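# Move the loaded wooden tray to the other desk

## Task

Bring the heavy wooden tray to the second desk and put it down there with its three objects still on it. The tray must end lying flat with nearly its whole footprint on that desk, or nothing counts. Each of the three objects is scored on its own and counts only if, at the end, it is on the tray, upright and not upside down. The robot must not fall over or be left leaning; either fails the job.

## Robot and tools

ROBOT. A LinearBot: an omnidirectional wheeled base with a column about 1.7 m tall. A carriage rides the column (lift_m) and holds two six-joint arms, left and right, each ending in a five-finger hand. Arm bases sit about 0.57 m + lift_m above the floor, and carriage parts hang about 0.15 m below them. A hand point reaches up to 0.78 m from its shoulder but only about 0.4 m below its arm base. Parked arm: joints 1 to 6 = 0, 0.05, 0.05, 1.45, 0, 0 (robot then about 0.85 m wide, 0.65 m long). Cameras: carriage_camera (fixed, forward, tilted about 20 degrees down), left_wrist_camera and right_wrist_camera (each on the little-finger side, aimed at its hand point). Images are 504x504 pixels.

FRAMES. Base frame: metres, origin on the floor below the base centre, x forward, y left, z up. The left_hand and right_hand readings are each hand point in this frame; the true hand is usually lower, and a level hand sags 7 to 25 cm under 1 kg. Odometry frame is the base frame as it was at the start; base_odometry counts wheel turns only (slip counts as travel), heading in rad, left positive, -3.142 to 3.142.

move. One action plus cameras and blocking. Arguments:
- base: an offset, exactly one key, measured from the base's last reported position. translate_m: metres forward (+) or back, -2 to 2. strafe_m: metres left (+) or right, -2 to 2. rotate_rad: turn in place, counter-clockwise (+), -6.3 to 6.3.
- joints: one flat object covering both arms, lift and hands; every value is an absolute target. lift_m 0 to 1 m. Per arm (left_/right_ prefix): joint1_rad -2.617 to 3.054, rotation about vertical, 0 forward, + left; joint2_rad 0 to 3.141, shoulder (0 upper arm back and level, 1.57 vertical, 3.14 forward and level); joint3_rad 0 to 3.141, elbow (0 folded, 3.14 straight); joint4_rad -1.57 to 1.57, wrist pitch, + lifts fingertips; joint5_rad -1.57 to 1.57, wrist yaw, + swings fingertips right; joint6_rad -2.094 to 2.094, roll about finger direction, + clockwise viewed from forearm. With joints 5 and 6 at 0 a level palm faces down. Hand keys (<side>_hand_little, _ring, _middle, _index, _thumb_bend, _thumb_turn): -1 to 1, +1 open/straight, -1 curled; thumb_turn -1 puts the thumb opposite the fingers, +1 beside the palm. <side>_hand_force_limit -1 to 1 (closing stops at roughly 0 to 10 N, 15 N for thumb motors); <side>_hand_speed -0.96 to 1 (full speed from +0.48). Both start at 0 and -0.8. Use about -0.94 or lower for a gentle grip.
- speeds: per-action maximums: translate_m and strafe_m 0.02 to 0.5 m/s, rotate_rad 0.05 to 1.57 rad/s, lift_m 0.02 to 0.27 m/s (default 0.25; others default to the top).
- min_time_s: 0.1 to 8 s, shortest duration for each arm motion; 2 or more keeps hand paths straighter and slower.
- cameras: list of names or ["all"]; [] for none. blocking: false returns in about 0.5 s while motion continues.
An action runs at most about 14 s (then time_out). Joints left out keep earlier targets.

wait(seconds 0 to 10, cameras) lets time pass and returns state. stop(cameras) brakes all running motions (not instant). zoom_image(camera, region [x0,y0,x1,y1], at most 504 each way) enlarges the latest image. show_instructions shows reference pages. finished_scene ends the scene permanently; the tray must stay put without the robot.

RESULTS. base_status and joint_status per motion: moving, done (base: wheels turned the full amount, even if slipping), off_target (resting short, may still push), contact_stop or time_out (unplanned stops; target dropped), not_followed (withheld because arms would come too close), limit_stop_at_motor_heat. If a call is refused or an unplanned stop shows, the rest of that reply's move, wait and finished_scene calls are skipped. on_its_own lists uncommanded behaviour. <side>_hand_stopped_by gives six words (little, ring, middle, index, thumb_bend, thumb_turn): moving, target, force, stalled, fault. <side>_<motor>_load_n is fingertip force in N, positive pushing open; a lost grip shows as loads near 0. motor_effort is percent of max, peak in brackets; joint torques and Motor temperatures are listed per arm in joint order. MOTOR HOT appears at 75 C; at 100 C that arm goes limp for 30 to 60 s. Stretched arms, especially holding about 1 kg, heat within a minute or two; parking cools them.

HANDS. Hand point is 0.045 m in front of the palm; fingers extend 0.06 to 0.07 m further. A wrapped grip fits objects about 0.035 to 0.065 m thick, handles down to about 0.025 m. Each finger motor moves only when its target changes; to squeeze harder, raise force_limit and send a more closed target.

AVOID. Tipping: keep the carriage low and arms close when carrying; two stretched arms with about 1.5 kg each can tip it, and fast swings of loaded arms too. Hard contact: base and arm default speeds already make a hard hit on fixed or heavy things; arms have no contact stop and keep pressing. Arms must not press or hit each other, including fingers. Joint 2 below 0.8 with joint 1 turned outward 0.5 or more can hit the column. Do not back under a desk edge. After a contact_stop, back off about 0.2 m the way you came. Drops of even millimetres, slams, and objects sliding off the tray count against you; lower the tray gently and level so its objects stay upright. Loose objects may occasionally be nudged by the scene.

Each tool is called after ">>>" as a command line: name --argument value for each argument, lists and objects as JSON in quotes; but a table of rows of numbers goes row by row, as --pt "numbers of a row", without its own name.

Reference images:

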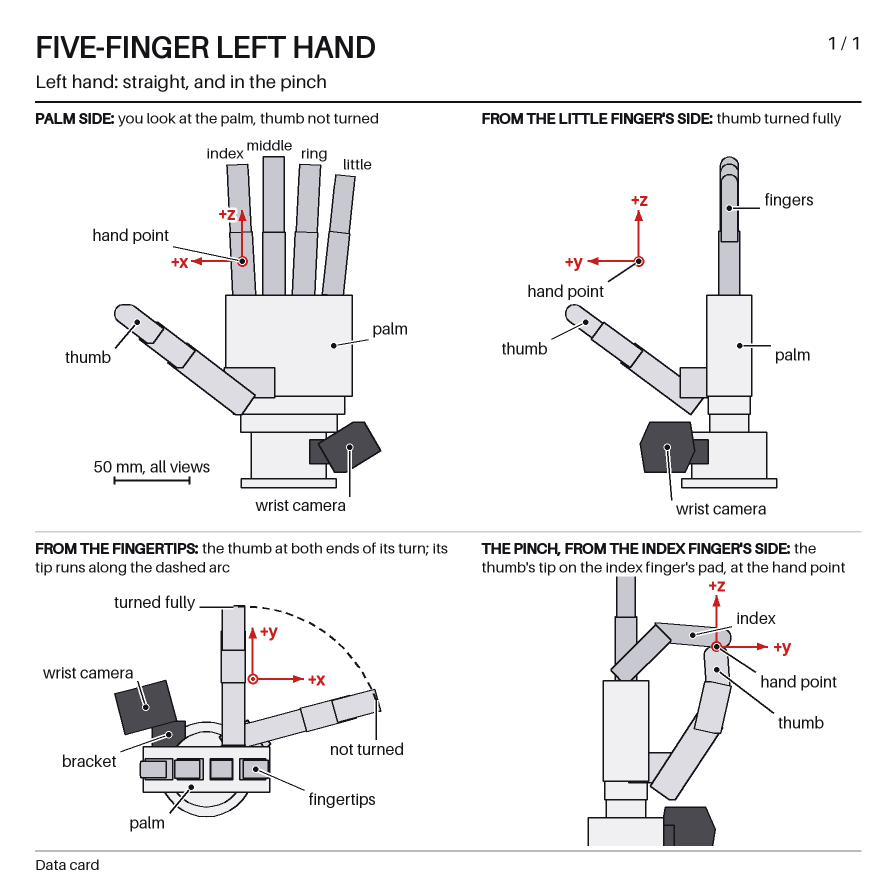

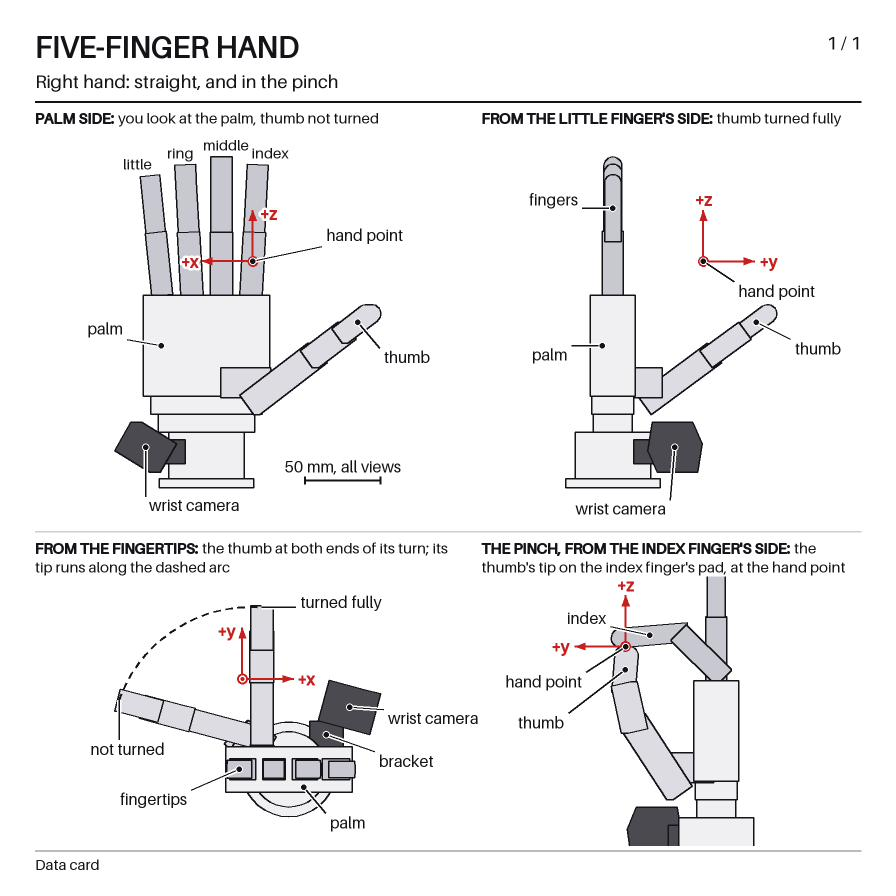

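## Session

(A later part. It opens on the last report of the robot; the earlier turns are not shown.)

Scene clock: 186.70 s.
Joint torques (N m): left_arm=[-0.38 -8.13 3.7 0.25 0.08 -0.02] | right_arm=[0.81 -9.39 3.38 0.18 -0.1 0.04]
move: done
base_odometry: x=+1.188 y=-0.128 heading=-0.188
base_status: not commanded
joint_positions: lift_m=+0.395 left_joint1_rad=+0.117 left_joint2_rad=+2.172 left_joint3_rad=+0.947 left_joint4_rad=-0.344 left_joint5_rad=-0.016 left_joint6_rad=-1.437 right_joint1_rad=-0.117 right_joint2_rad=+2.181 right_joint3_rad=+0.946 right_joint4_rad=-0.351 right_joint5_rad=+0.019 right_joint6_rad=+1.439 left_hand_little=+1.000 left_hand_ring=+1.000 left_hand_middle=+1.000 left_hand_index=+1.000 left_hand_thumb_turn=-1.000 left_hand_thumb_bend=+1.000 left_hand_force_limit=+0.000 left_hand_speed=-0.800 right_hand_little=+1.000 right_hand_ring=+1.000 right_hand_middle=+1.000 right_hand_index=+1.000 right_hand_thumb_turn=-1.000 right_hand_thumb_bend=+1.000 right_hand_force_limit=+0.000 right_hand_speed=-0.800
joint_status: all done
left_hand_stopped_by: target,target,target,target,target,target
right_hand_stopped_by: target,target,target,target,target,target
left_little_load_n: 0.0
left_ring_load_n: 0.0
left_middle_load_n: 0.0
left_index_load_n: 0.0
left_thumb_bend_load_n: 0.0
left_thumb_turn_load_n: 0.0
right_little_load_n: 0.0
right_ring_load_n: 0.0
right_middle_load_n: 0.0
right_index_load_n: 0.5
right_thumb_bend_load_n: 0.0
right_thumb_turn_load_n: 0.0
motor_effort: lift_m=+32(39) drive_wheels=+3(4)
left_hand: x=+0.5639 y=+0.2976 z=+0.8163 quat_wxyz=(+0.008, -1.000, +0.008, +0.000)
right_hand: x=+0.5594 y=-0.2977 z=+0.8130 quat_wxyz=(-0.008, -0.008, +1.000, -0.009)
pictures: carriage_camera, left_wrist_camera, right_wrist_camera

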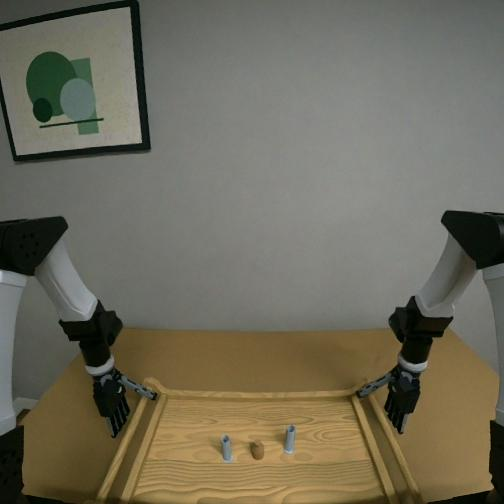

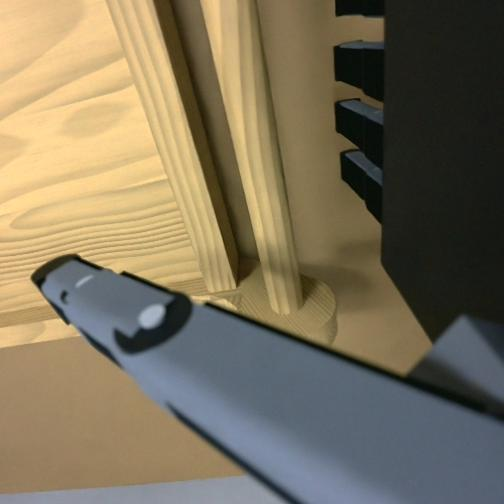

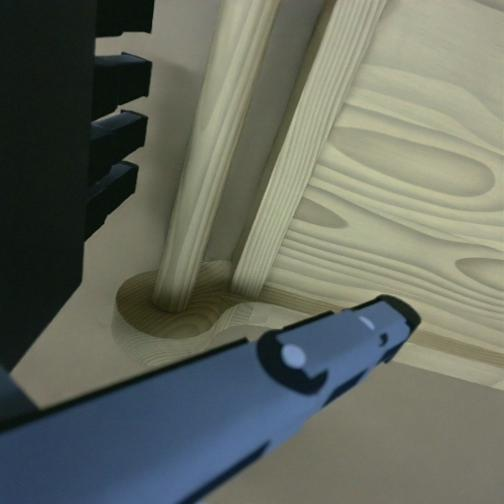

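>>> move --joints '{"left_joint1_rad": 0.09, "left_joint6_rad": -1.47, "right_joint1_rad": -0.09, "right_joint6_rad": 1.47}' --min_time_s 1.5

>>> move --joints '{"lift_m": 0.384}' --speeds '{"lift_m": 0.03}' --cameras '["all"]'

>>> zoom_image --camera "carriage_camera" --region '[90, 400, 160, 470]'

>>> zoom_image --camera "left_wrist_camera" --region '[180, 100, 400, 320]'

Scene clock: 208.80 s.
Joint torques (N m): left_arm=[-0.39 -8.06 3.75 0.26 0.07 -0.03] | right_arm=[0.83 -9.4 3.4 0.18 -0.1 0.03]
move: done
base_odometry: x=+1.188 y=-0.128 heading=-0.188
base_status: not commanded
joint_positions: lift_m=+0.395 left_joint1_rad=+0.095 left_joint2_rad=+2.172 left_joint3_rad=+0.947 left_joint4_rad=-0.344 left_joint5_rad=-0.016 left_joint6_rad=-1.457 right_joint1_rad=-0.095 right_joint2_rad=+2.181 right_joint3_rad=+0.946 right_joint4_rad=-0.351 right_joint5_rad=+0.019 right_joint6_rad=+1.459 left_hand_little=+1.000 left_hand_ring=+1.000 left_hand_middle=+1.000 left_hand_index=+1.000 left_hand_thumb_turn=-1.000 left_hand_thumb_bend=+1.000 left_hand_force_limit=+0.000 left_hand_speed=-0.800 right_hand_little=+1.000 right_hand_ring=+1.000 right_hand_middle=+1.000 right_hand_index=+1.000 right_hand_thumb_turn=-1.000 right_hand_thumb_bend=+1.000 right_hand_force_limit=+0.000 right_hand_speed=-0.800
joint_status: all done
left_hand_stopped_by: target,target,target,target,target,target
right_hand_stopped_by: target,target,target,target,target,target
left_little_load_n: -0.5
left_ring_load_n: 0.0
left_middle_load_n: 0.0
left_index_load_n: 0.0
left_thumb_bend_load_n: 0.0
left_thumb_turn_load_n: 0.0
right_little_load_n: 0.0
right_ring_load_n: 0.0
right_middle_load_n: 0.0
right_index_load_n: 0.0
right_thumb_bend_load_n: 0.0
right_thumb_turn_load_n: 0.0
motor_effort: lift_m=+33(36) drive_wheels=+4(4)
left_hand: x=+0.5646 y=+0.2906 z=+0.8163 quat_wxyz=(+0.008, -1.000, +0.009, +0.000)
right_hand: x=+0.5600 y=-0.2909 z=+0.8130 quat_wxyz=(-0.008, -0.009, +1.000, -0.009)
pictures: none

Scene clock: 209.47 s.
Joint torques (N m): left_arm=[-0.38 -8.02 3.78 0.25 0.05 -0.02] | right_arm=[0.8 -9.37 3.37 0.16 -0.11 0.03]
move: done
base_odometry: x=+1.188 y=-0.128 heading=-0.188
base_status: not commanded
joint_positions: lift_m=+0.384 left_joint1_rad=+0.095 left_joint2_rad=+2.173 left_joint3_rad=+0.947 left_joint4_rad=-0.343 left_joint5_rad=-0.016 left_joint6_rad=-1.457 right_joint1_rad=-0.095 right_joint2_rad=+2.181 right_joint3_rad=+0.946 right_joint4_rad=-0.347 right_joint5_rad=+0.019 right_joint6_rad=+1.459 left_hand_little=+1.000 left_hand_ring=+1.000 left_hand_middle=+1.000 left_hand_index=+1.000 left_hand_thumb_turn=-1.000 left_hand_thumb_bend=+1.000 left_hand_force_limit=+0.000 left_hand_speed=-0.800 right_hand_little=+1.000 right_hand_ring=+1.000 right_hand_middle=+1.000 right_hand_index=+1.000 right_hand_thumb_turn=-1.000 right_hand_thumb_bend=+1.000 right_hand_force_limit=+0.000 right_hand_speed=-0.800
joint_status: all done
left_hand_stopped_by: target,target,target,target,target,target
right_hand_stopped_by: target,target,target,target,target,target
left_little_load_n: 0.0
left_ring_load_n: 0.0
left_middle_load_n: 0.0
left_index_load_n: 0.0
left_thumb_bend_load_n: 0.0
left_thumb_turn_load_n: 0.0
right_little_load_n: 0.0
right_ring_load_n: 0.0
right_middle_load_n: 0.0
right_index_load_n: 0.0
right_thumb_bend_load_n: 0.0
right_thumb_turn_load_n: 0.0
motor_effort: lift_m=+19(28) drive_wheels=+3(4)
left_hand: x=+0.5646 y=+0.2906 z=+0.8058 quat_wxyz=(+0.008, -1.000, +0.009, +0.000)
right_hand: x=+0.5610 y=-0.2910 z=+0.8028 quat_wxyz=(-0.007, -0.009, +1.000, -0.009)
pictures: carriage_camera, left_wrist_camera, right_wrist_camera

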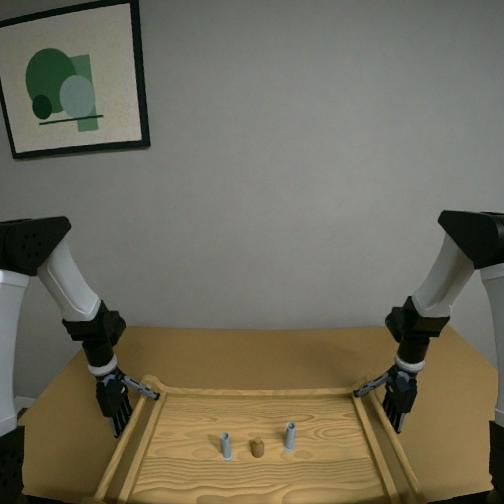

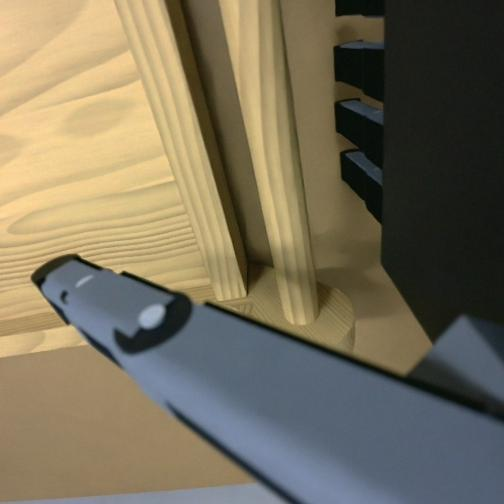

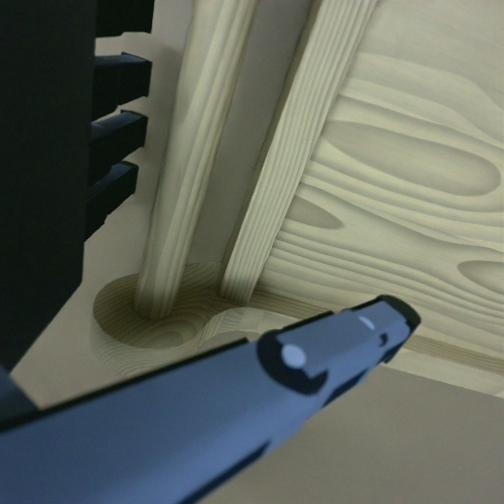

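Scaled by 7.200 from the camera's image (finer frame: 720x720).

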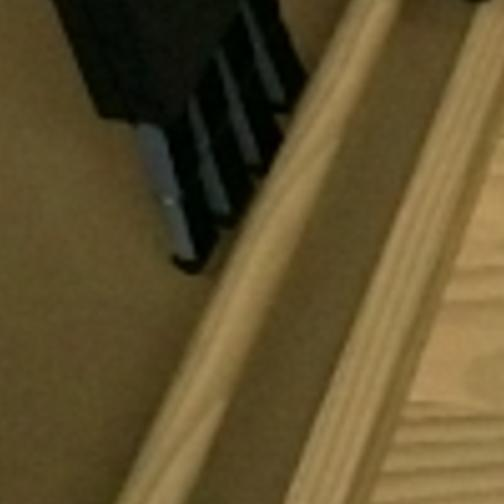

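Scaled by 2.291 from the camera's image (finer frame: 720x720).

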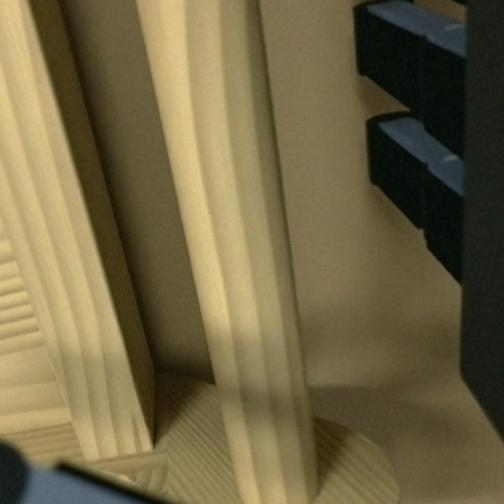

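>>> move --joints '{"left_hand_speed": -0.88, "right_hand_speed": -0.88, "left_hand_force_limit": -0.2, "right_hand_force_limit": -0.2, "left_hand_little": 0, "left_hand_ring": 0, "left_hand_middle": 0, "left_hand_index": 0, "right_hand_little": 0, "right_hand_ring": 0, "right_hand_middle": 0, "right_hand_index": 0}' --cameras '["all"]'

>>> zoom_image --camera "carriage_camera" --region '[90, 400, 160, 470]'

Scene clock: 216.80 s.
Joint torques (N m): left_arm=[-0.42 -9.02 3.64 0.15 0.37 0.04] | right_arm=[0.83 -9.43 3.95 -0.02 -0.8 0.02]
move: off_target
base_odometry: x=+1.188 y=-0.128 heading=-0.188
base_status: not commanded
joint_positions: lift_m=+0.384 left_joint1_rad=+0.095 left_joint2_rad=+2.182 left_joint3_rad=+0.947 left_joint4_rad=-0.334 left_joint5_rad=-0.050 left_joint6_rad=-1.464 right_joint1_rad=-0.095 right_joint2_rad=+2.181 right_joint3_rad=+0.942 right_joint4_rad=-0.325 right_joint5_rad=+0.090 right_joint6_rad=+1.461 left_hand_little=+0.344 left_hand_ring=+0.311 left_hand_middle=+0.266 left_hand_index=+0.233 left_hand_thumb_turn=-1.000 left_hand_thumb_bend=+1.000 left_hand_force_limit=-0.200 left_hand_speed=-0.880 right_hand_little=+0.001 right_hand_ring=+0.001 right_hand_middle=+0.001 right_hand_index=+0.000 right_hand_thumb_turn=-1.000 right_hand_thumb_bend=+1.000 right_hand_force_limit=-0.200 right_hand_speed=-0.880
joint_status: left_hand_little off_target (ended at +0.344, target +0.000); left_hand_ring off_target (ended at +0.311, target +0.000); left_hand_middle off_target (ended at +0.266, target +0.000); left_hand_index off_target (ended at +0.233, target +0.000); the others done
left_hand_stopped_by: force,force,force,force,target,target
right_hand_stopped_by: target,target,target,target,target,target
left_little_load_n: 0.0
left_ring_load_n: 0.5
left_middle_load_n: 0.5
left_index_load_n: 4.0
left_thumb_bend_load_n: 0.0
left_thumb_turn_load_n: -0.5
right_little_load_n: 3.5
right_ring_load_n: 4.0
right_middle_load_n: 1.5
right_index_load_n: 1.0
right_thumb_bend_load_n: 0.0
right_thumb_turn_load_n: 0.0
motor_effort: lift_m=+27(29) drive_wheels=+3(4)
left_hand: x=+0.5645 y=+0.2975 z=+0.8013 quat_wxyz=(+0.025, -1.000, +0.006, +0.001)
right_hand: x=+0.5634 y=-0.3054 z=+0.7987 quat_wxyz=(-0.001, -0.007, +0.999, -0.045)
pictures: carriage_camera, left_wrist_camera, right_wrist_camera

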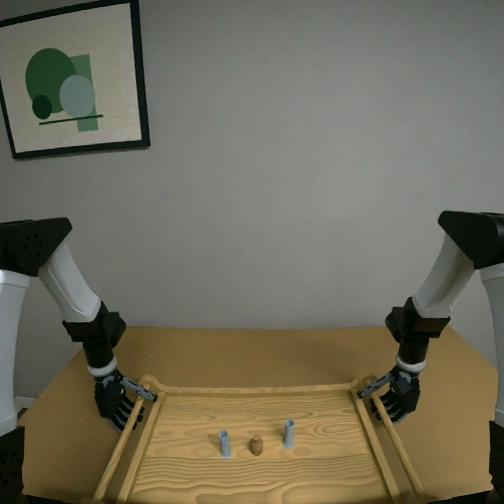

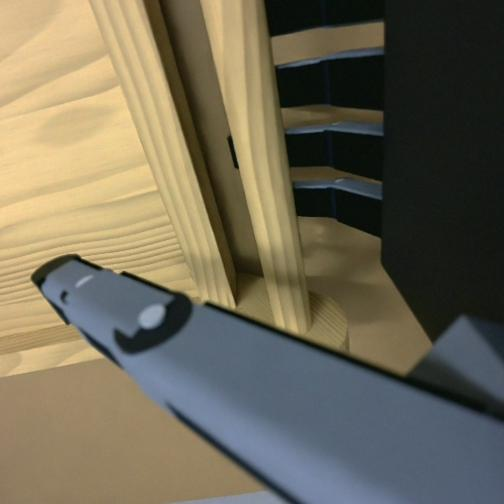

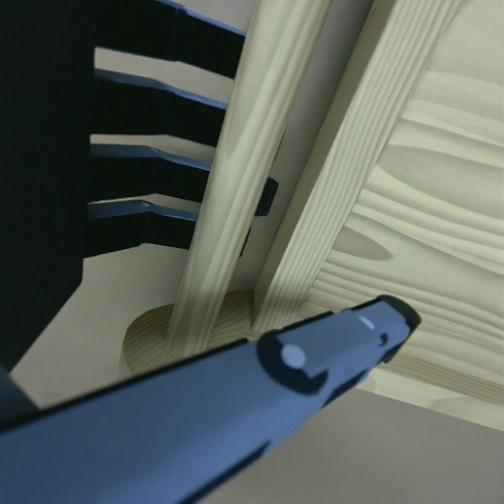

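Scaled by 7.200 from the camera's image (finer frame: 720x720).

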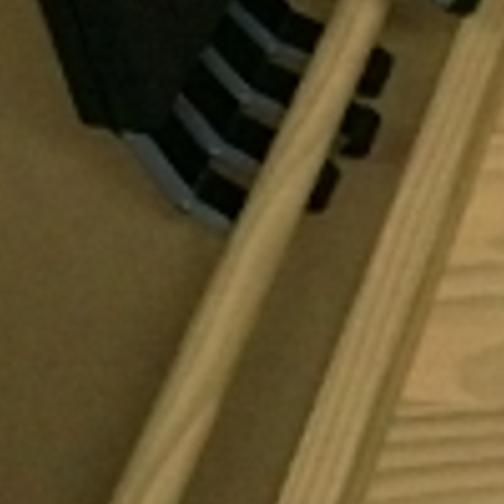

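>>> move --joints '{"lift_m": 0.366}' --speeds '{"lift_m": 0.03}' --cameras '["all"]'

>>> zoom_image --camera "carriage_camera" --region '[80, 370, 180, 470]'

>>> zoom_image --camera "carriage_camera" --region '[340, 370, 440, 470]'

Scene clock: 221.83 s.
Joint torques (N m): left_arm=[-0.36 -9.24 3.71 0.22 0.08 0.06] | right_arm=[0.88 -9.69 3.89 -0.01 -0.35 0.01]
move: done
base_odometry: x=+1.188 y=-0.128 heading=-0.188
base_status: not commanded
joint_positions: lift_m=+0.366 left_joint1_rad=+0.095 left_joint2_rad=+2.182 left_joint3_rad=+0.947 left_joint4_rad=-0.339 left_joint5_rad=-0.016 left_joint6_rad=-1.464 right_joint1_rad=-0.095 right_joint2_rad=+2.184 right_joint3_rad=+0.942 right_joint4_rad=-0.326 right_joint5_rad=+0.045 right_joint6_rad=+1.461 left_hand_little=+0.344 left_hand_ring=+0.311 left_hand_middle=+0.266 left_hand_index=+0.232 left_hand_thumb_turn=-1.000 left_hand_thumb_bend=+1.000 left_hand_force_limit=-0.200 left_hand_speed=-0.880 right_hand_little=+0.001 right_hand_ring=+0.001 right_hand_middle=+0.000 right_hand_index=+0.000 right_hand_thumb_turn=-1.000 right_hand_thumb_bend=+1.000 right_hand_force_limit=-0.200 right_hand_speed=-0.880
joint_status: all done
left_hand_stopped_by: force,force,force,force,target,target
right_hand_stopped_by: target,target,target,target,target,target
left_little_load_n: 0.0
left_ring_load_n: 0.0
left_middle_load_n: 0.0
left_index_load_n: 0.0
left_thumb_bend_load_n: 0.0
left_thumb_turn_load_n: 0.0
right_little_load_n: 0.5
right_ring_load_n: 1.5
right_middle_load_n: 0.0
right_index_load_n: 0.0
right_thumb_bend_load_n: 0.0
right_thumb_turn_load_n: 0.0
motor_effort: lift_m=+23(29) drive_wheels=+3(4)
left_hand: x=+0.5640 y=+0.2908 z=+0.7852 quat_wxyz=(+0.008, -1.000, +0.006, +0.002)
right_hand: x=+0.5632 y=-0.2965 z=+0.7821 quat_wxyz=(-0.001, -0.007, +1.000, -0.022)
pictures: carriage_camera, left_wrist_camera, right_wrist_camera

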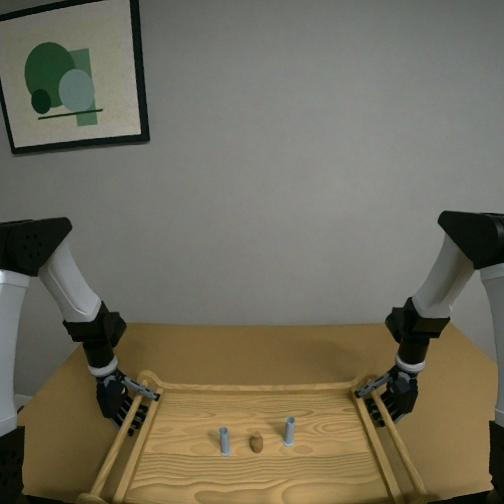

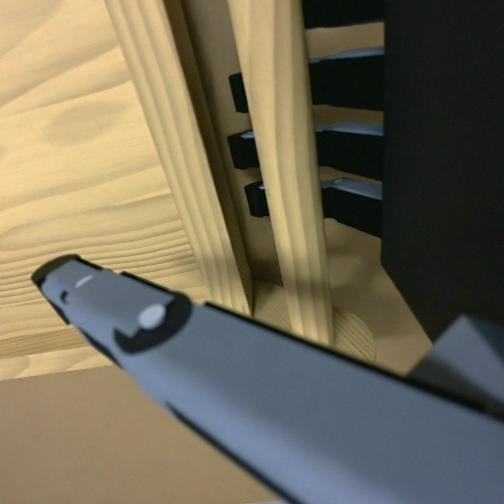

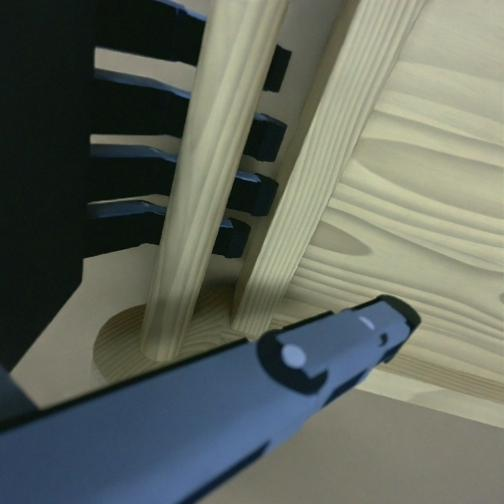

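Scaled by 5.040 from the camera's image (finer frame: 720x720).

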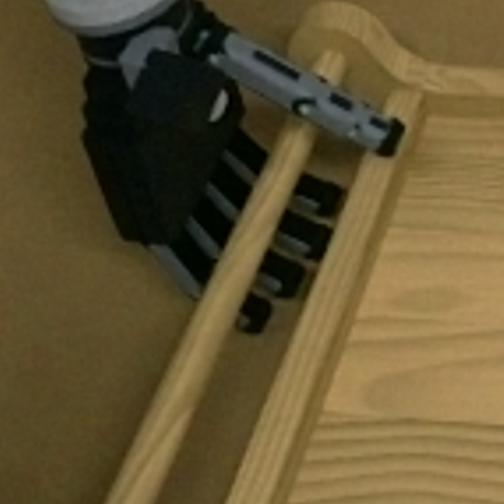

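Scaled by 5.040 from the camera's image (finer frame: 720x720).

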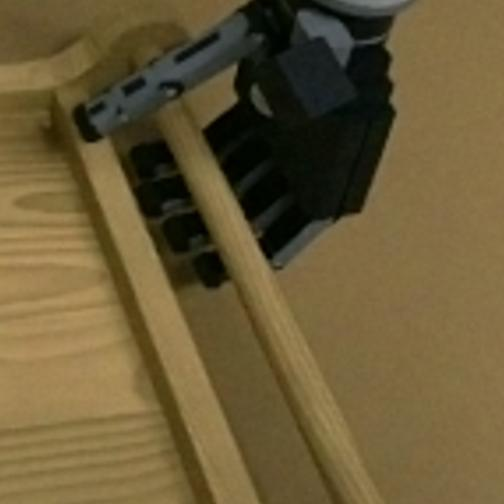

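>>> move --joints '{"left_hand_little": -1, "left_hand_ring": -1, "left_hand_middle": -1, "left_hand_index": -1, "right_hand_little": -1, "right_hand_ring": -1, "right_hand_middle": -1, "right_hand_index": -1}' --cameras '["all"]'

>>> zoom_image --camera "carriage_camera" --region '[80, 370, 180, 470]'

>>> zoom_image --camera "carriage_camera" --region '[340, 370, 440, 470]'

Scene clock: 227.00 s.
Joint torques (N m): left_arm=[-0.36 -9.62 3.97 0.12 0.33 0.05] | right_arm=[0.85 -9.85 4.22 -0.07 -0.49 0.01]
move: off_target
base_odometry: x=+1.188 y=-0.128 heading=-0.188
base_status: not commanded
joint_positions: lift_m=+0.366 left_joint1_rad=+0.095 left_joint2_rad=+2.188 left_joint3_rad=+0.942 left_joint4_rad=-0.333 left_joint5_rad=-0.044 left_joint6_rad=-1.464 right_joint1_rad=-0.095 right_joint2_rad=+2.186 right_joint3_rad=+0.938 right_joint4_rad=-0.321 right_joint5_rad=+0.058 right_joint6_rad=+1.461 left_hand_little=-0.234 left_hand_ring=-0.357 left_hand_middle=-0.435 left_hand_index=-0.513 left_hand_thumb_turn=-1.000 left_hand_thumb_bend=+1.000 left_hand_force_limit=-0.200 left_hand_speed=-0.880 right_hand_little=-0.342 right_hand_ring=-0.353 right_hand_middle=-0.377 right_hand_index=-0.410 right_hand_thumb_turn=-1.000 right_hand_thumb_bend=+1.000 right_hand_force_limit=-0.200 right_hand_speed=-0.880
joint_status: left_hand_little off_target (ended at -0.234, target -1.000); left_hand_ring off_target (ended at -0.357, target -1.000); left_hand_middle off_target (ended at -0.435, target -1.000); left_hand_index off_target (ended at -0.513, target -1.000); right_hand_little off_target (ended at -0.342, target -1.000); right_hand_ring off_target (ended at -0.353, target -1.000); right_hand_middle off_target (ended at -0.377, target -1.000); right_hand_index off_target (ended at -0.410, target -1.000)
left_hand_stopped_by: force,force,force,force,target,target
right_hand_stopped_by: force,force,force,force,target,target
left_little_load_n: 0.5
left_ring_load_n: 0.0
left_middle_load_n: 0.5
left_index_load_n: 4.5
left_thumb_bend_load_n: 0.0
left_thumb_turn_load_n: 0.5
right_little_load_n: 4.5
right_ring_load_n: 2.0
right_middle_load_n: 0.0
right_index_load_n: 0.0
right_thumb_bend_load_n: 0.0
right_thumb_turn_load_n: 0.0
motor_effort: lift_m=+22(31) drive_wheels=+3(5)
left_hand: x=+0.5609 y=+0.2960 z=+0.7808 quat_wxyz=(+0.021, -1.000, +0.006, +0.006)
right_hand: x=+0.5621 y=-0.2989 z=+0.7804 quat_wxyz=(-0.002, -0.007, +1.000, -0.029)
pictures: carriage_camera, left_wrist_camera, right_wrist_camera

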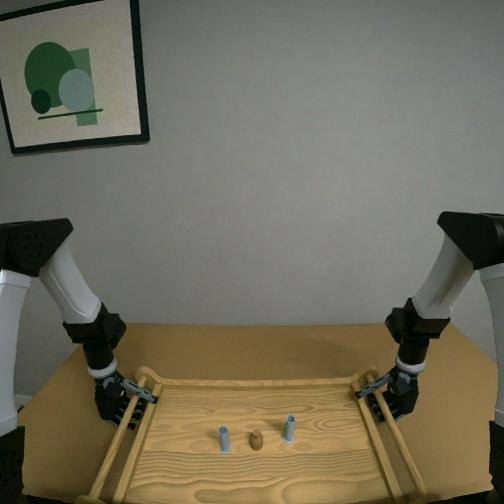

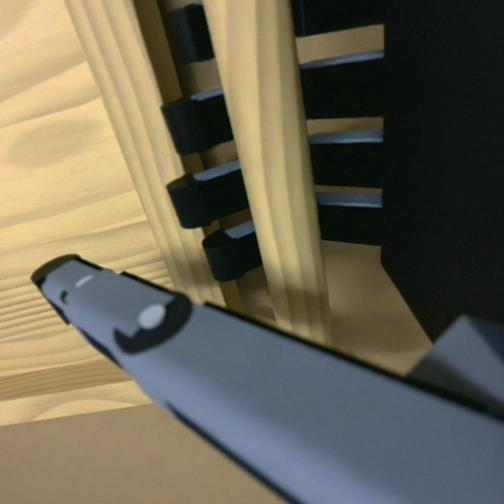

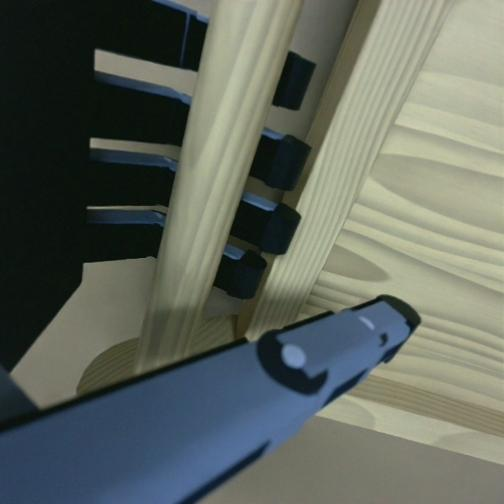

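Scaled by 5.040 from the camera's image (finer frame: 720x720).

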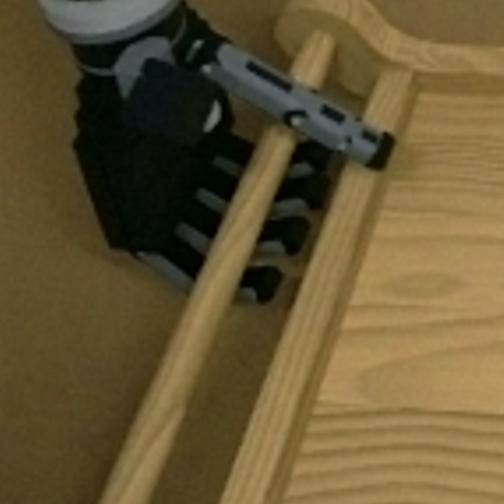

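Scaled by 5.040 from the camera's image (finer frame: 720x720).

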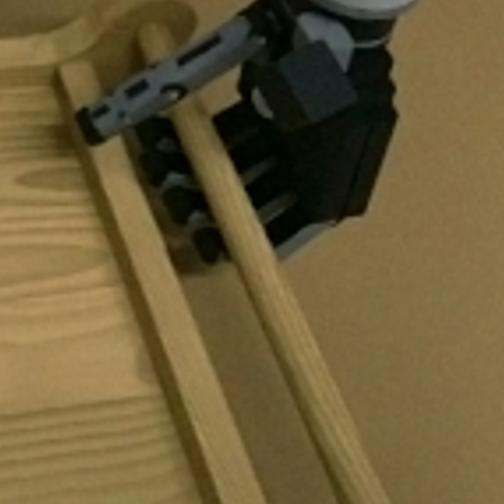

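>>> move --joints '{"left_hand_force_limit": -0.6, "right_hand_force_limit": -0.6, "left_hand_thumb_bend": -1, "right_hand_thumb_bend": -1}' --cameras '["all"]'

>>> zoom_image --camera "carriage_camera" --region '[80, 370, 180, 470]'

>>> zoom_image --camera "carriage_camera" --region '[340, 370, 440, 470]'

Scene clock: 244.17 s.
Joint torques (N m): left_arm=[-0.43 -9.63 4.03 0.12 0.32 0.05] | right_arm=[0.87 -9.84 4.21 -0.07 -0.49 0.02]
move: off_target
base_odometry: x=+1.188 y=-0.128 heading=-0.188
base_status: not commanded
joint_positions: lift_m=+0.366 left_joint1_rad=+0.095 left_joint2_rad=+2.188 left_joint3_rad=+0.942 left_joint4_rad=-0.333 left_joint5_rad=-0.044 left_joint6_rad=-1.464 right_joint1_rad=-0.095 right_joint2_rad=+2.186 right_joint3_rad=+0.938 right_joint4_rad=-0.321 right_joint5_rad=+0.058 right_joint6_rad=+1.461 left_hand_little=-0.234 left_hand_ring=-0.357 left_hand_middle=-0.435 left_hand_index=-0.513 left_hand_thumb_turn=-1.000 left_hand_thumb_bend=+0.428 left_hand_force_limit=-0.600 left_hand_speed=-0.880 right_hand_little=-0.342 right_hand_ring=-0.353 right_hand_middle=-0.377 right_hand_index=-0.410 right_hand_thumb_turn=-1.000 right_hand_thumb_bend=+0.399 right_hand_force_limit=-0.600 right_hand_speed=-0.880
joint_status: left_hand_thumb_bend off_target (ended at +0.428, target -1.000); right_hand_thumb_bend off_target (ended at +0.399, target -1.000); the others done
left_hand_stopped_by: force,force,force,force,force,target
right_hand_stopped_by: force,force,force,force,force,target
left_little_load_n: 0.0
left_ring_load_n: 0.0
left_middle_load_n: 0.5
left_index_load_n: 4.5
left_thumb_bend_load_n: 3.5
left_thumb_turn_load_n: 0.5
right_little_load_n: 5.0
right_ring_load_n: 2.0
right_middle_load_n: 0.5
right_index_load_n: 0.0
right_thumb_bend_load_n: 3.0
right_thumb_turn_load_n: 0.0
motor_effort: lift_m=+27(30) drive_wheels=+3(4)
left_hand: x=+0.5609 y=+0.2960 z=+0.7808 quat_wxyz=(+0.021, -1.000, +0.006, +0.006)
right_hand: x=+0.5621 y=-0.2989 z=+0.7804 quat_wxyz=(-0.002, -0.007, +1.000, -0.029)
pictures: carriage_camera, left_wrist_camera, right_wrist_camera

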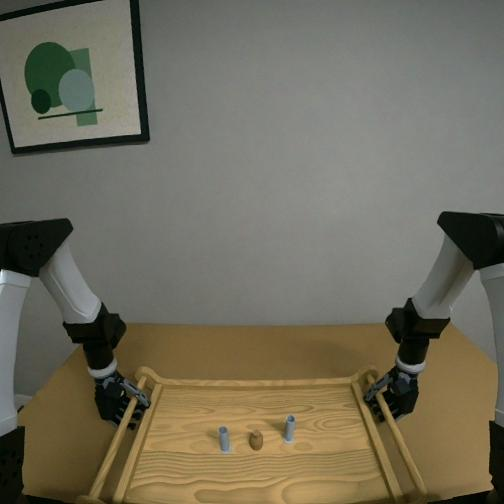

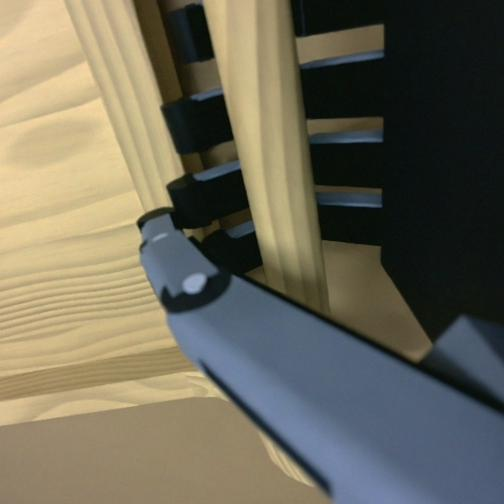

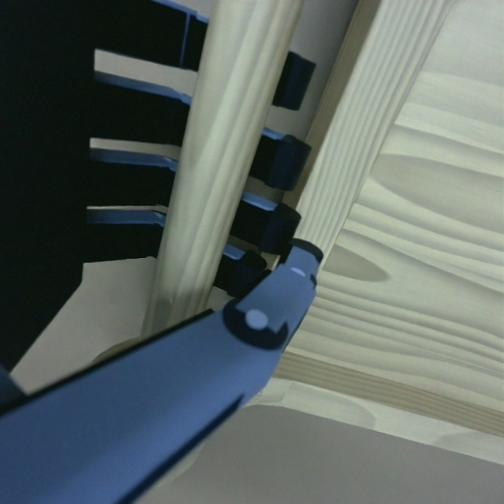

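Scaled by 5.040 from the camera's image (finer frame: 720x720).

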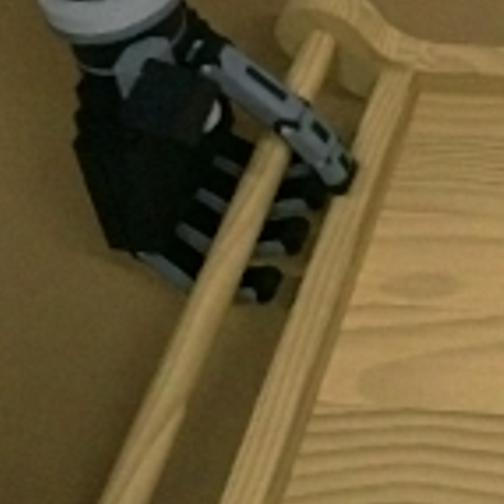

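Scaled by 5.040 from the camera's image (finer frame: 720x720).

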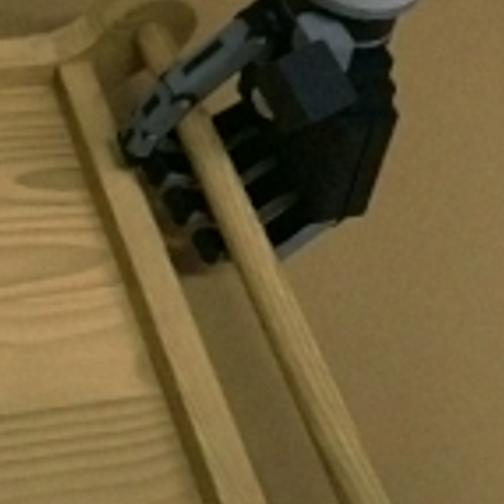

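>>> move --joints '{"lift_m": 0.385}' --speeds '{"lift_m": 0.02}' --cameras '["all"]'

>>> zoom_image --camera "carriage_camera" --region '[80, 370, 180, 470]'

>>> zoom_image --camera "carriage_camera" --region '[340, 370, 440, 470]'

Scene clock: 248.40 s.
Joint torques (N m): left_arm=[-0.4 -9.96 3.97 0.06 0.32 0.05] | right_arm=[0.87 -9.92 4.22 -0.14 -0.47 0.02]
move: done
base_odometry: x=+1.188 y=-0.128 heading=-0.188
base_status: not commanded
joint_positions: lift_m=+0.384 left_joint1_rad=+0.095 left_joint2_rad=+2.191 left_joint3_rad=+0.942 left_joint4_rad=-0.331 left_joint5_rad=-0.044 left_joint6_rad=-1.464 right_joint1_rad=-0.095 right_joint2_rad=+2.186 right_joint3_rad=+0.938 right_joint4_rad=-0.311 right_joint5_rad=+0.055 right_joint6_rad=+1.461 left_hand_little=-0.234 left_hand_ring=-0.356 left_hand_middle=-0.435 left_hand_index=-0.513 left_hand_thumb_turn=-1.000 left_hand_thumb_bend=+0.428 left_hand_force_limit=-0.600 left_hand_speed=-0.880 right_hand_little=-0.341 right_hand_ring=-0.354 right_hand_middle=-0.377 right_hand_index=-0.410 right_hand_thumb_turn=-1.000 right_hand_thumb_bend=+0.399 right_hand_force_limit=-0.600 right_hand_speed=-0.880
joint_status: all done
left_hand_stopped_by: force,force,force,force,force,target
right_hand_stopped_by: force,force,force,force,force,target
left_little_load_n: 1.0
left_ring_load_n: 4.5
left_middle_load_n: 0.5
left_index_load_n: 0.0
left_thumb_bend_load_n: 3.5
left_thumb_turn_load_n: 0.5
right_little_load_n: 7.5
right_ring_load_n: 0.0
right_middle_load_n: 0.5
right_index_load_n: 0.0
right_thumb_bend_load_n: 3.0
right_thumb_turn_load_n: 0.5
motor_effort: lift_m=+36(44) drive_wheels=+3(4)
left_hand: x=+0.5608 y=+0.2959 z=+0.7981 quat_wxyz=(+0.021, -1.000, +0.006, +0.006)
right_hand: x=+0.5648 y=-0.2987 z=+0.7987 quat_wxyz=(+0.003, -0.007, +1.000, -0.028)
pictures: carriage_camera, left_wrist_camera, right_wrist_camera

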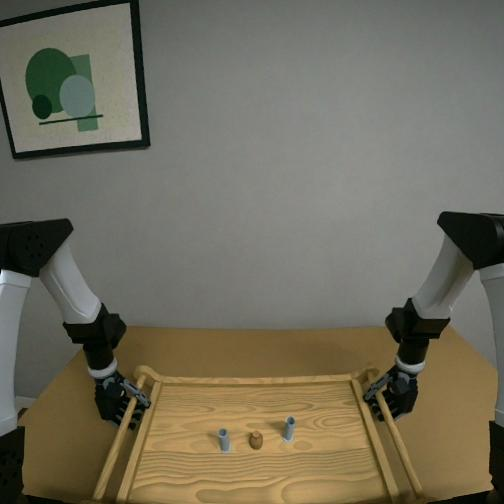

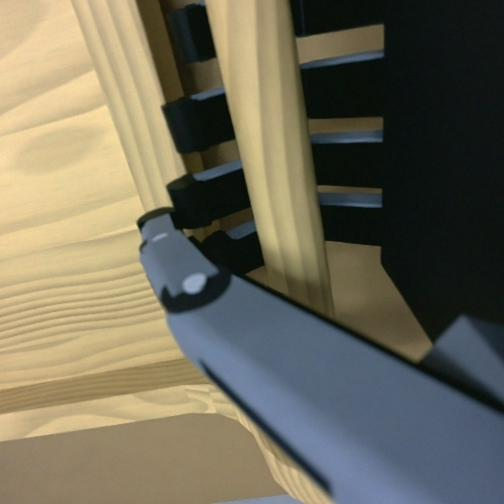

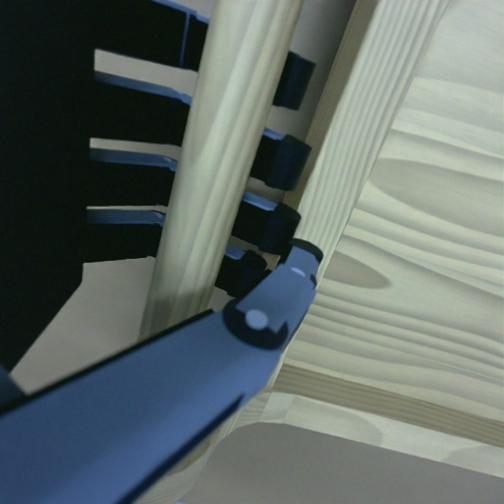

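Scaled by 5.040 from the camera's image (finer frame: 720x720).

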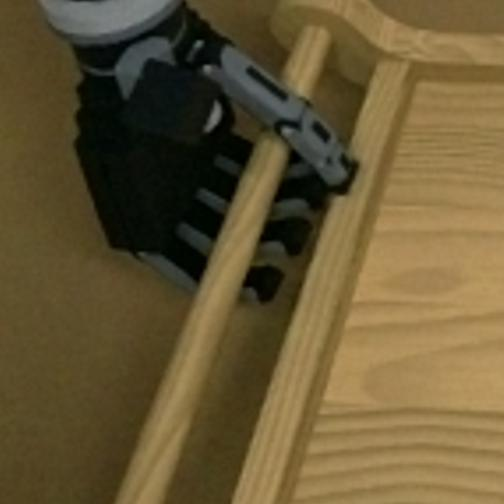

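Scaled by 5.040 from the camera's image (finer frame: 720x720).

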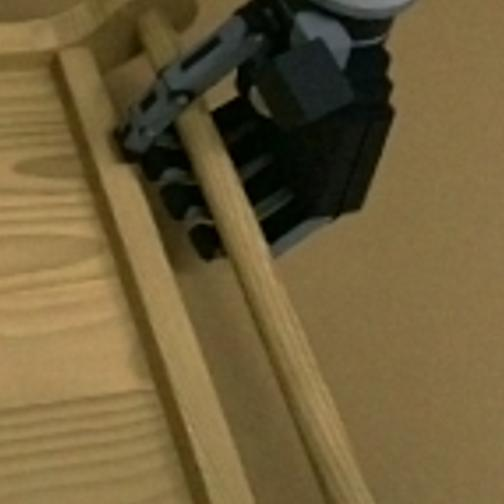

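>>> zoom_image --camera "carriage_camera" --region '[100, 350, 410, 504]'

Scaled by 1.626 from the camera's image (finer frame: 720x720).

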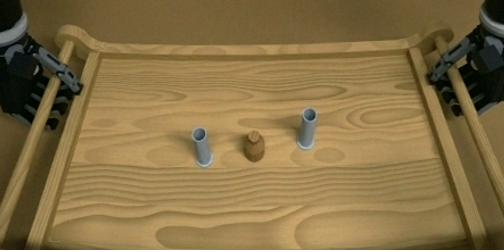

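>>> move --joints '{"lift_m": 0.366}' --speeds '{"lift_m": 0.02}'

>>> move --joints '{"left_hand_thumb_bend": 0.9, "right_hand_thumb_bend": 0.9, "left_hand_little": 0.1, "left_hand_ring": 0.1, "left_hand_middle": 0.1, "left_hand_index": 0.1, "right_hand_little": 0.1, "right_hand_ring": 0.1, "right_hand_middle": 0.1, "right_hand_index": 0.1}' --cameras '["all"]'

>>> zoom_image --camera "carriage_camera" --region '[60, 350, 214, 504]'

>>> zoom_image --camera "carriage_camera" --region '[300, 350, 454, 504]'

Scene clock: 261.33 s.
Joint torques (N m): left_arm=[-0.47 -10.02 4.01 0.11 0.3 0.04] | right_arm=[0.85 -10.11 4.27 -0.18 -0.46 0]
move: done
base_odometry: x=+1.188 y=-0.128 heading=-0.188
base_status: not commanded
joint_positions: lift_m=+0.366 left_joint1_rad=+0.095 left_joint2_rad=+2.191 left_joint3_rad=+0.942 left_joint4_rad=-0.324 left_joint5_rad=-0.039 left_joint6_rad=-1.465 right_joint1_rad=-0.095 right_joint2_rad=+2.188 right_joint3_rad=+0.938 right_joint4_rad=-0.309 right_joint5_rad=+0.055 right_joint6_rad=+1.462 left_hand_little=-0.234 left_hand_ring=-0.357 left_hand_middle=-0.435 left_hand_index=-0.513 left_hand_thumb_turn=-1.000 left_hand_thumb_bend=+0.428 left_hand_force_limit=-0.600 left_hand_speed=-0.880 right_hand_little=-0.342 right_hand_ring=-0.353 right_hand_middle=-0.377 right_hand_index=-0.410 right_hand_thumb_turn=-1.000 right_hand_thumb_bend=+0.399 right_hand_force_limit=-0.600 right_hand_speed=-0.880
joint_status: all done
left_hand_stopped_by: force,force,force,force,force,target
right_hand_stopped_by: force,force,force,force,force,target
left_little_load_n: 0.0
left_ring_load_n: 0.0
left_middle_load_n: 0.5
left_index_load_n: 4.0
left_thumb_bend_load_n: 3.5
left_thumb_turn_load_n: 0.5
right_little_load_n: 4.0
right_ring_load_n: 2.5
right_middle_load_n: 1.0
right_index_load_n: 1.0
right_thumb_bend_load_n: 3.5
right_thumb_turn_load_n: 0.5
motor_effort: lift_m=+25(32) drive_wheels=+3(4)
left_hand: x=+0.5626 y=+0.2952 z=+0.7803 quat_wxyz=(+0.019, -1.000, +0.006, +0.003)
right_hand: x=+0.5650 y=-0.2986 z=+0.7802 quat_wxyz=(+0.003, -0.006, +1.000, -0.028)
pictures: none

Scene clock: 264.73 s.
Joint torques (N m): left_arm=[-0.49 -9.63 4.07 0.11 0.09 0.06] | right_arm=[0.87 -10 4.22 -0.07 -0.12 -0.03]
move: done
base_odometry: x=+1.188 y=-0.128 heading=-0.188
base_status: not commanded
joint_positions: lift_m=+0.366 left_joint1_rad=+0.096 left_joint2_rad=+2.188 left_joint3_rad=+0.942 left_joint4_rad=-0.332 left_joint5_rad=-0.019 left_joint6_rad=-1.465 right_joint1_rad=-0.095 right_joint2_rad=+2.188 right_joint3_rad=+0.938 right_joint4_rad=-0.321 right_joint5_rad=+0.019 right_joint6_rad=+1.465 left_hand_little=+0.100 left_hand_ring=+0.100 left_hand_middle=+0.100 left_hand_index=+0.100 left_hand_thumb_turn=-1.000 left_hand_thumb_bend=+0.900 left_hand_force_limit=-0.600 left_hand_speed=-0.880 right_hand_little=+0.100 right_hand_ring=+0.100 right_hand_middle=+0.100 right_hand_index=+0.100 right_hand_thumb_turn=-1.000 right_hand_thumb_bend=+0.900 right_hand_force_limit=-0.600 right_hand_speed=-0.880
joint_status: all done
left_hand_stopped_by: target,target,target,target,target,target
right_hand_stopped_by: target,target,target,target,target,target
left_little_load_n: 0.0
left_ring_load_n: 0.0
left_middle_load_n: 0.0
left_index_load_n: 0.0
left_thumb_bend_load_n: 0.0
left_thumb_turn_load_n: 0.0
right_little_load_n: 0.0
right_ring_load_n: 0.0
right_middle_load_n: 0.0
right_index_load_n: 0.0
right_thumb_bend_load_n: 0.0
right_thumb_turn_load_n: 0.0
motor_effort: lift_m=+25(33) drive_wheels=-5(5)
left_hand: x=+0.5617 y=+0.2913 z=+0.7822 quat_wxyz=(+0.009, -1.000, +0.005, +0.004)
right_hand: x=+0.5627 y=-0.2915 z=+0.7818 quat_wxyz=(-0.001, -0.005, +1.000, -0.010)
pictures: carriage_camera, left_wrist_camera, right_wrist_camera

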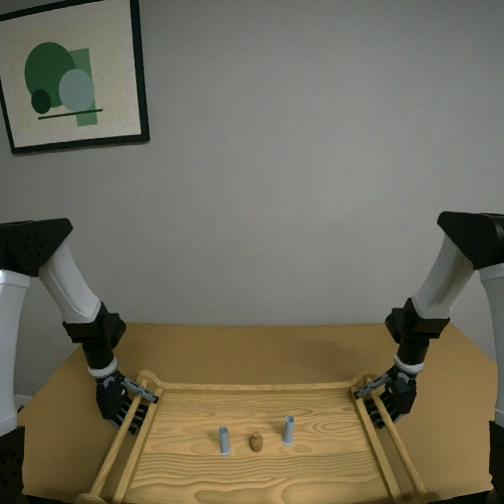

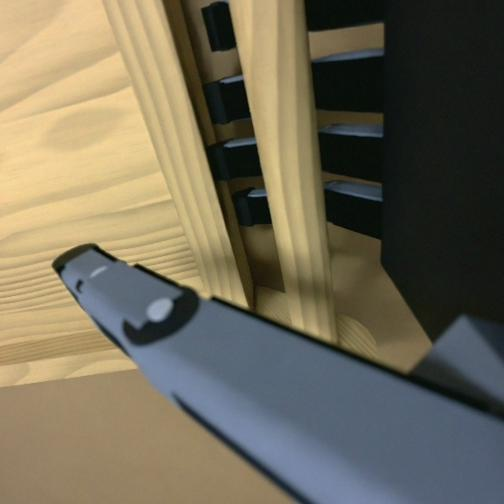

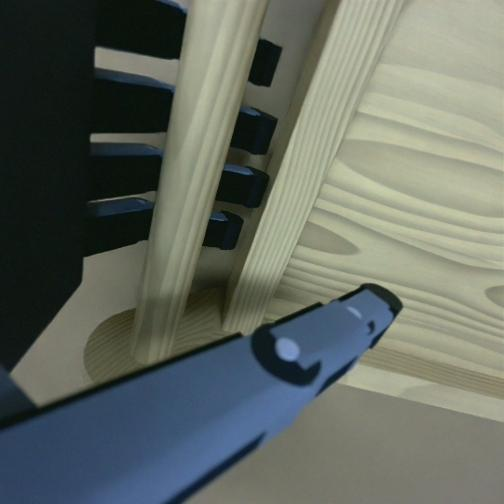

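Scaled by 3.273 from the camera's image (finer frame: 720x720).

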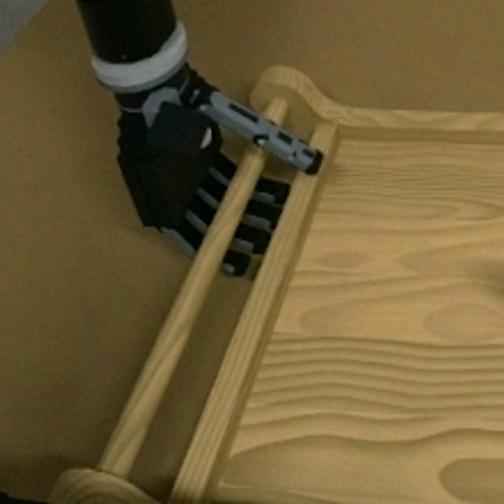

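Scaled by 3.273 from the camera's image (finer frame: 720x720).

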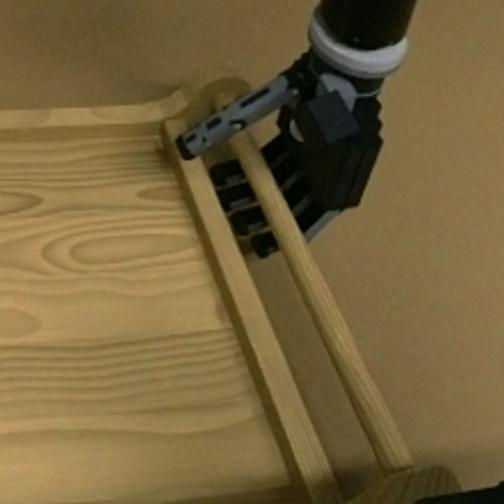

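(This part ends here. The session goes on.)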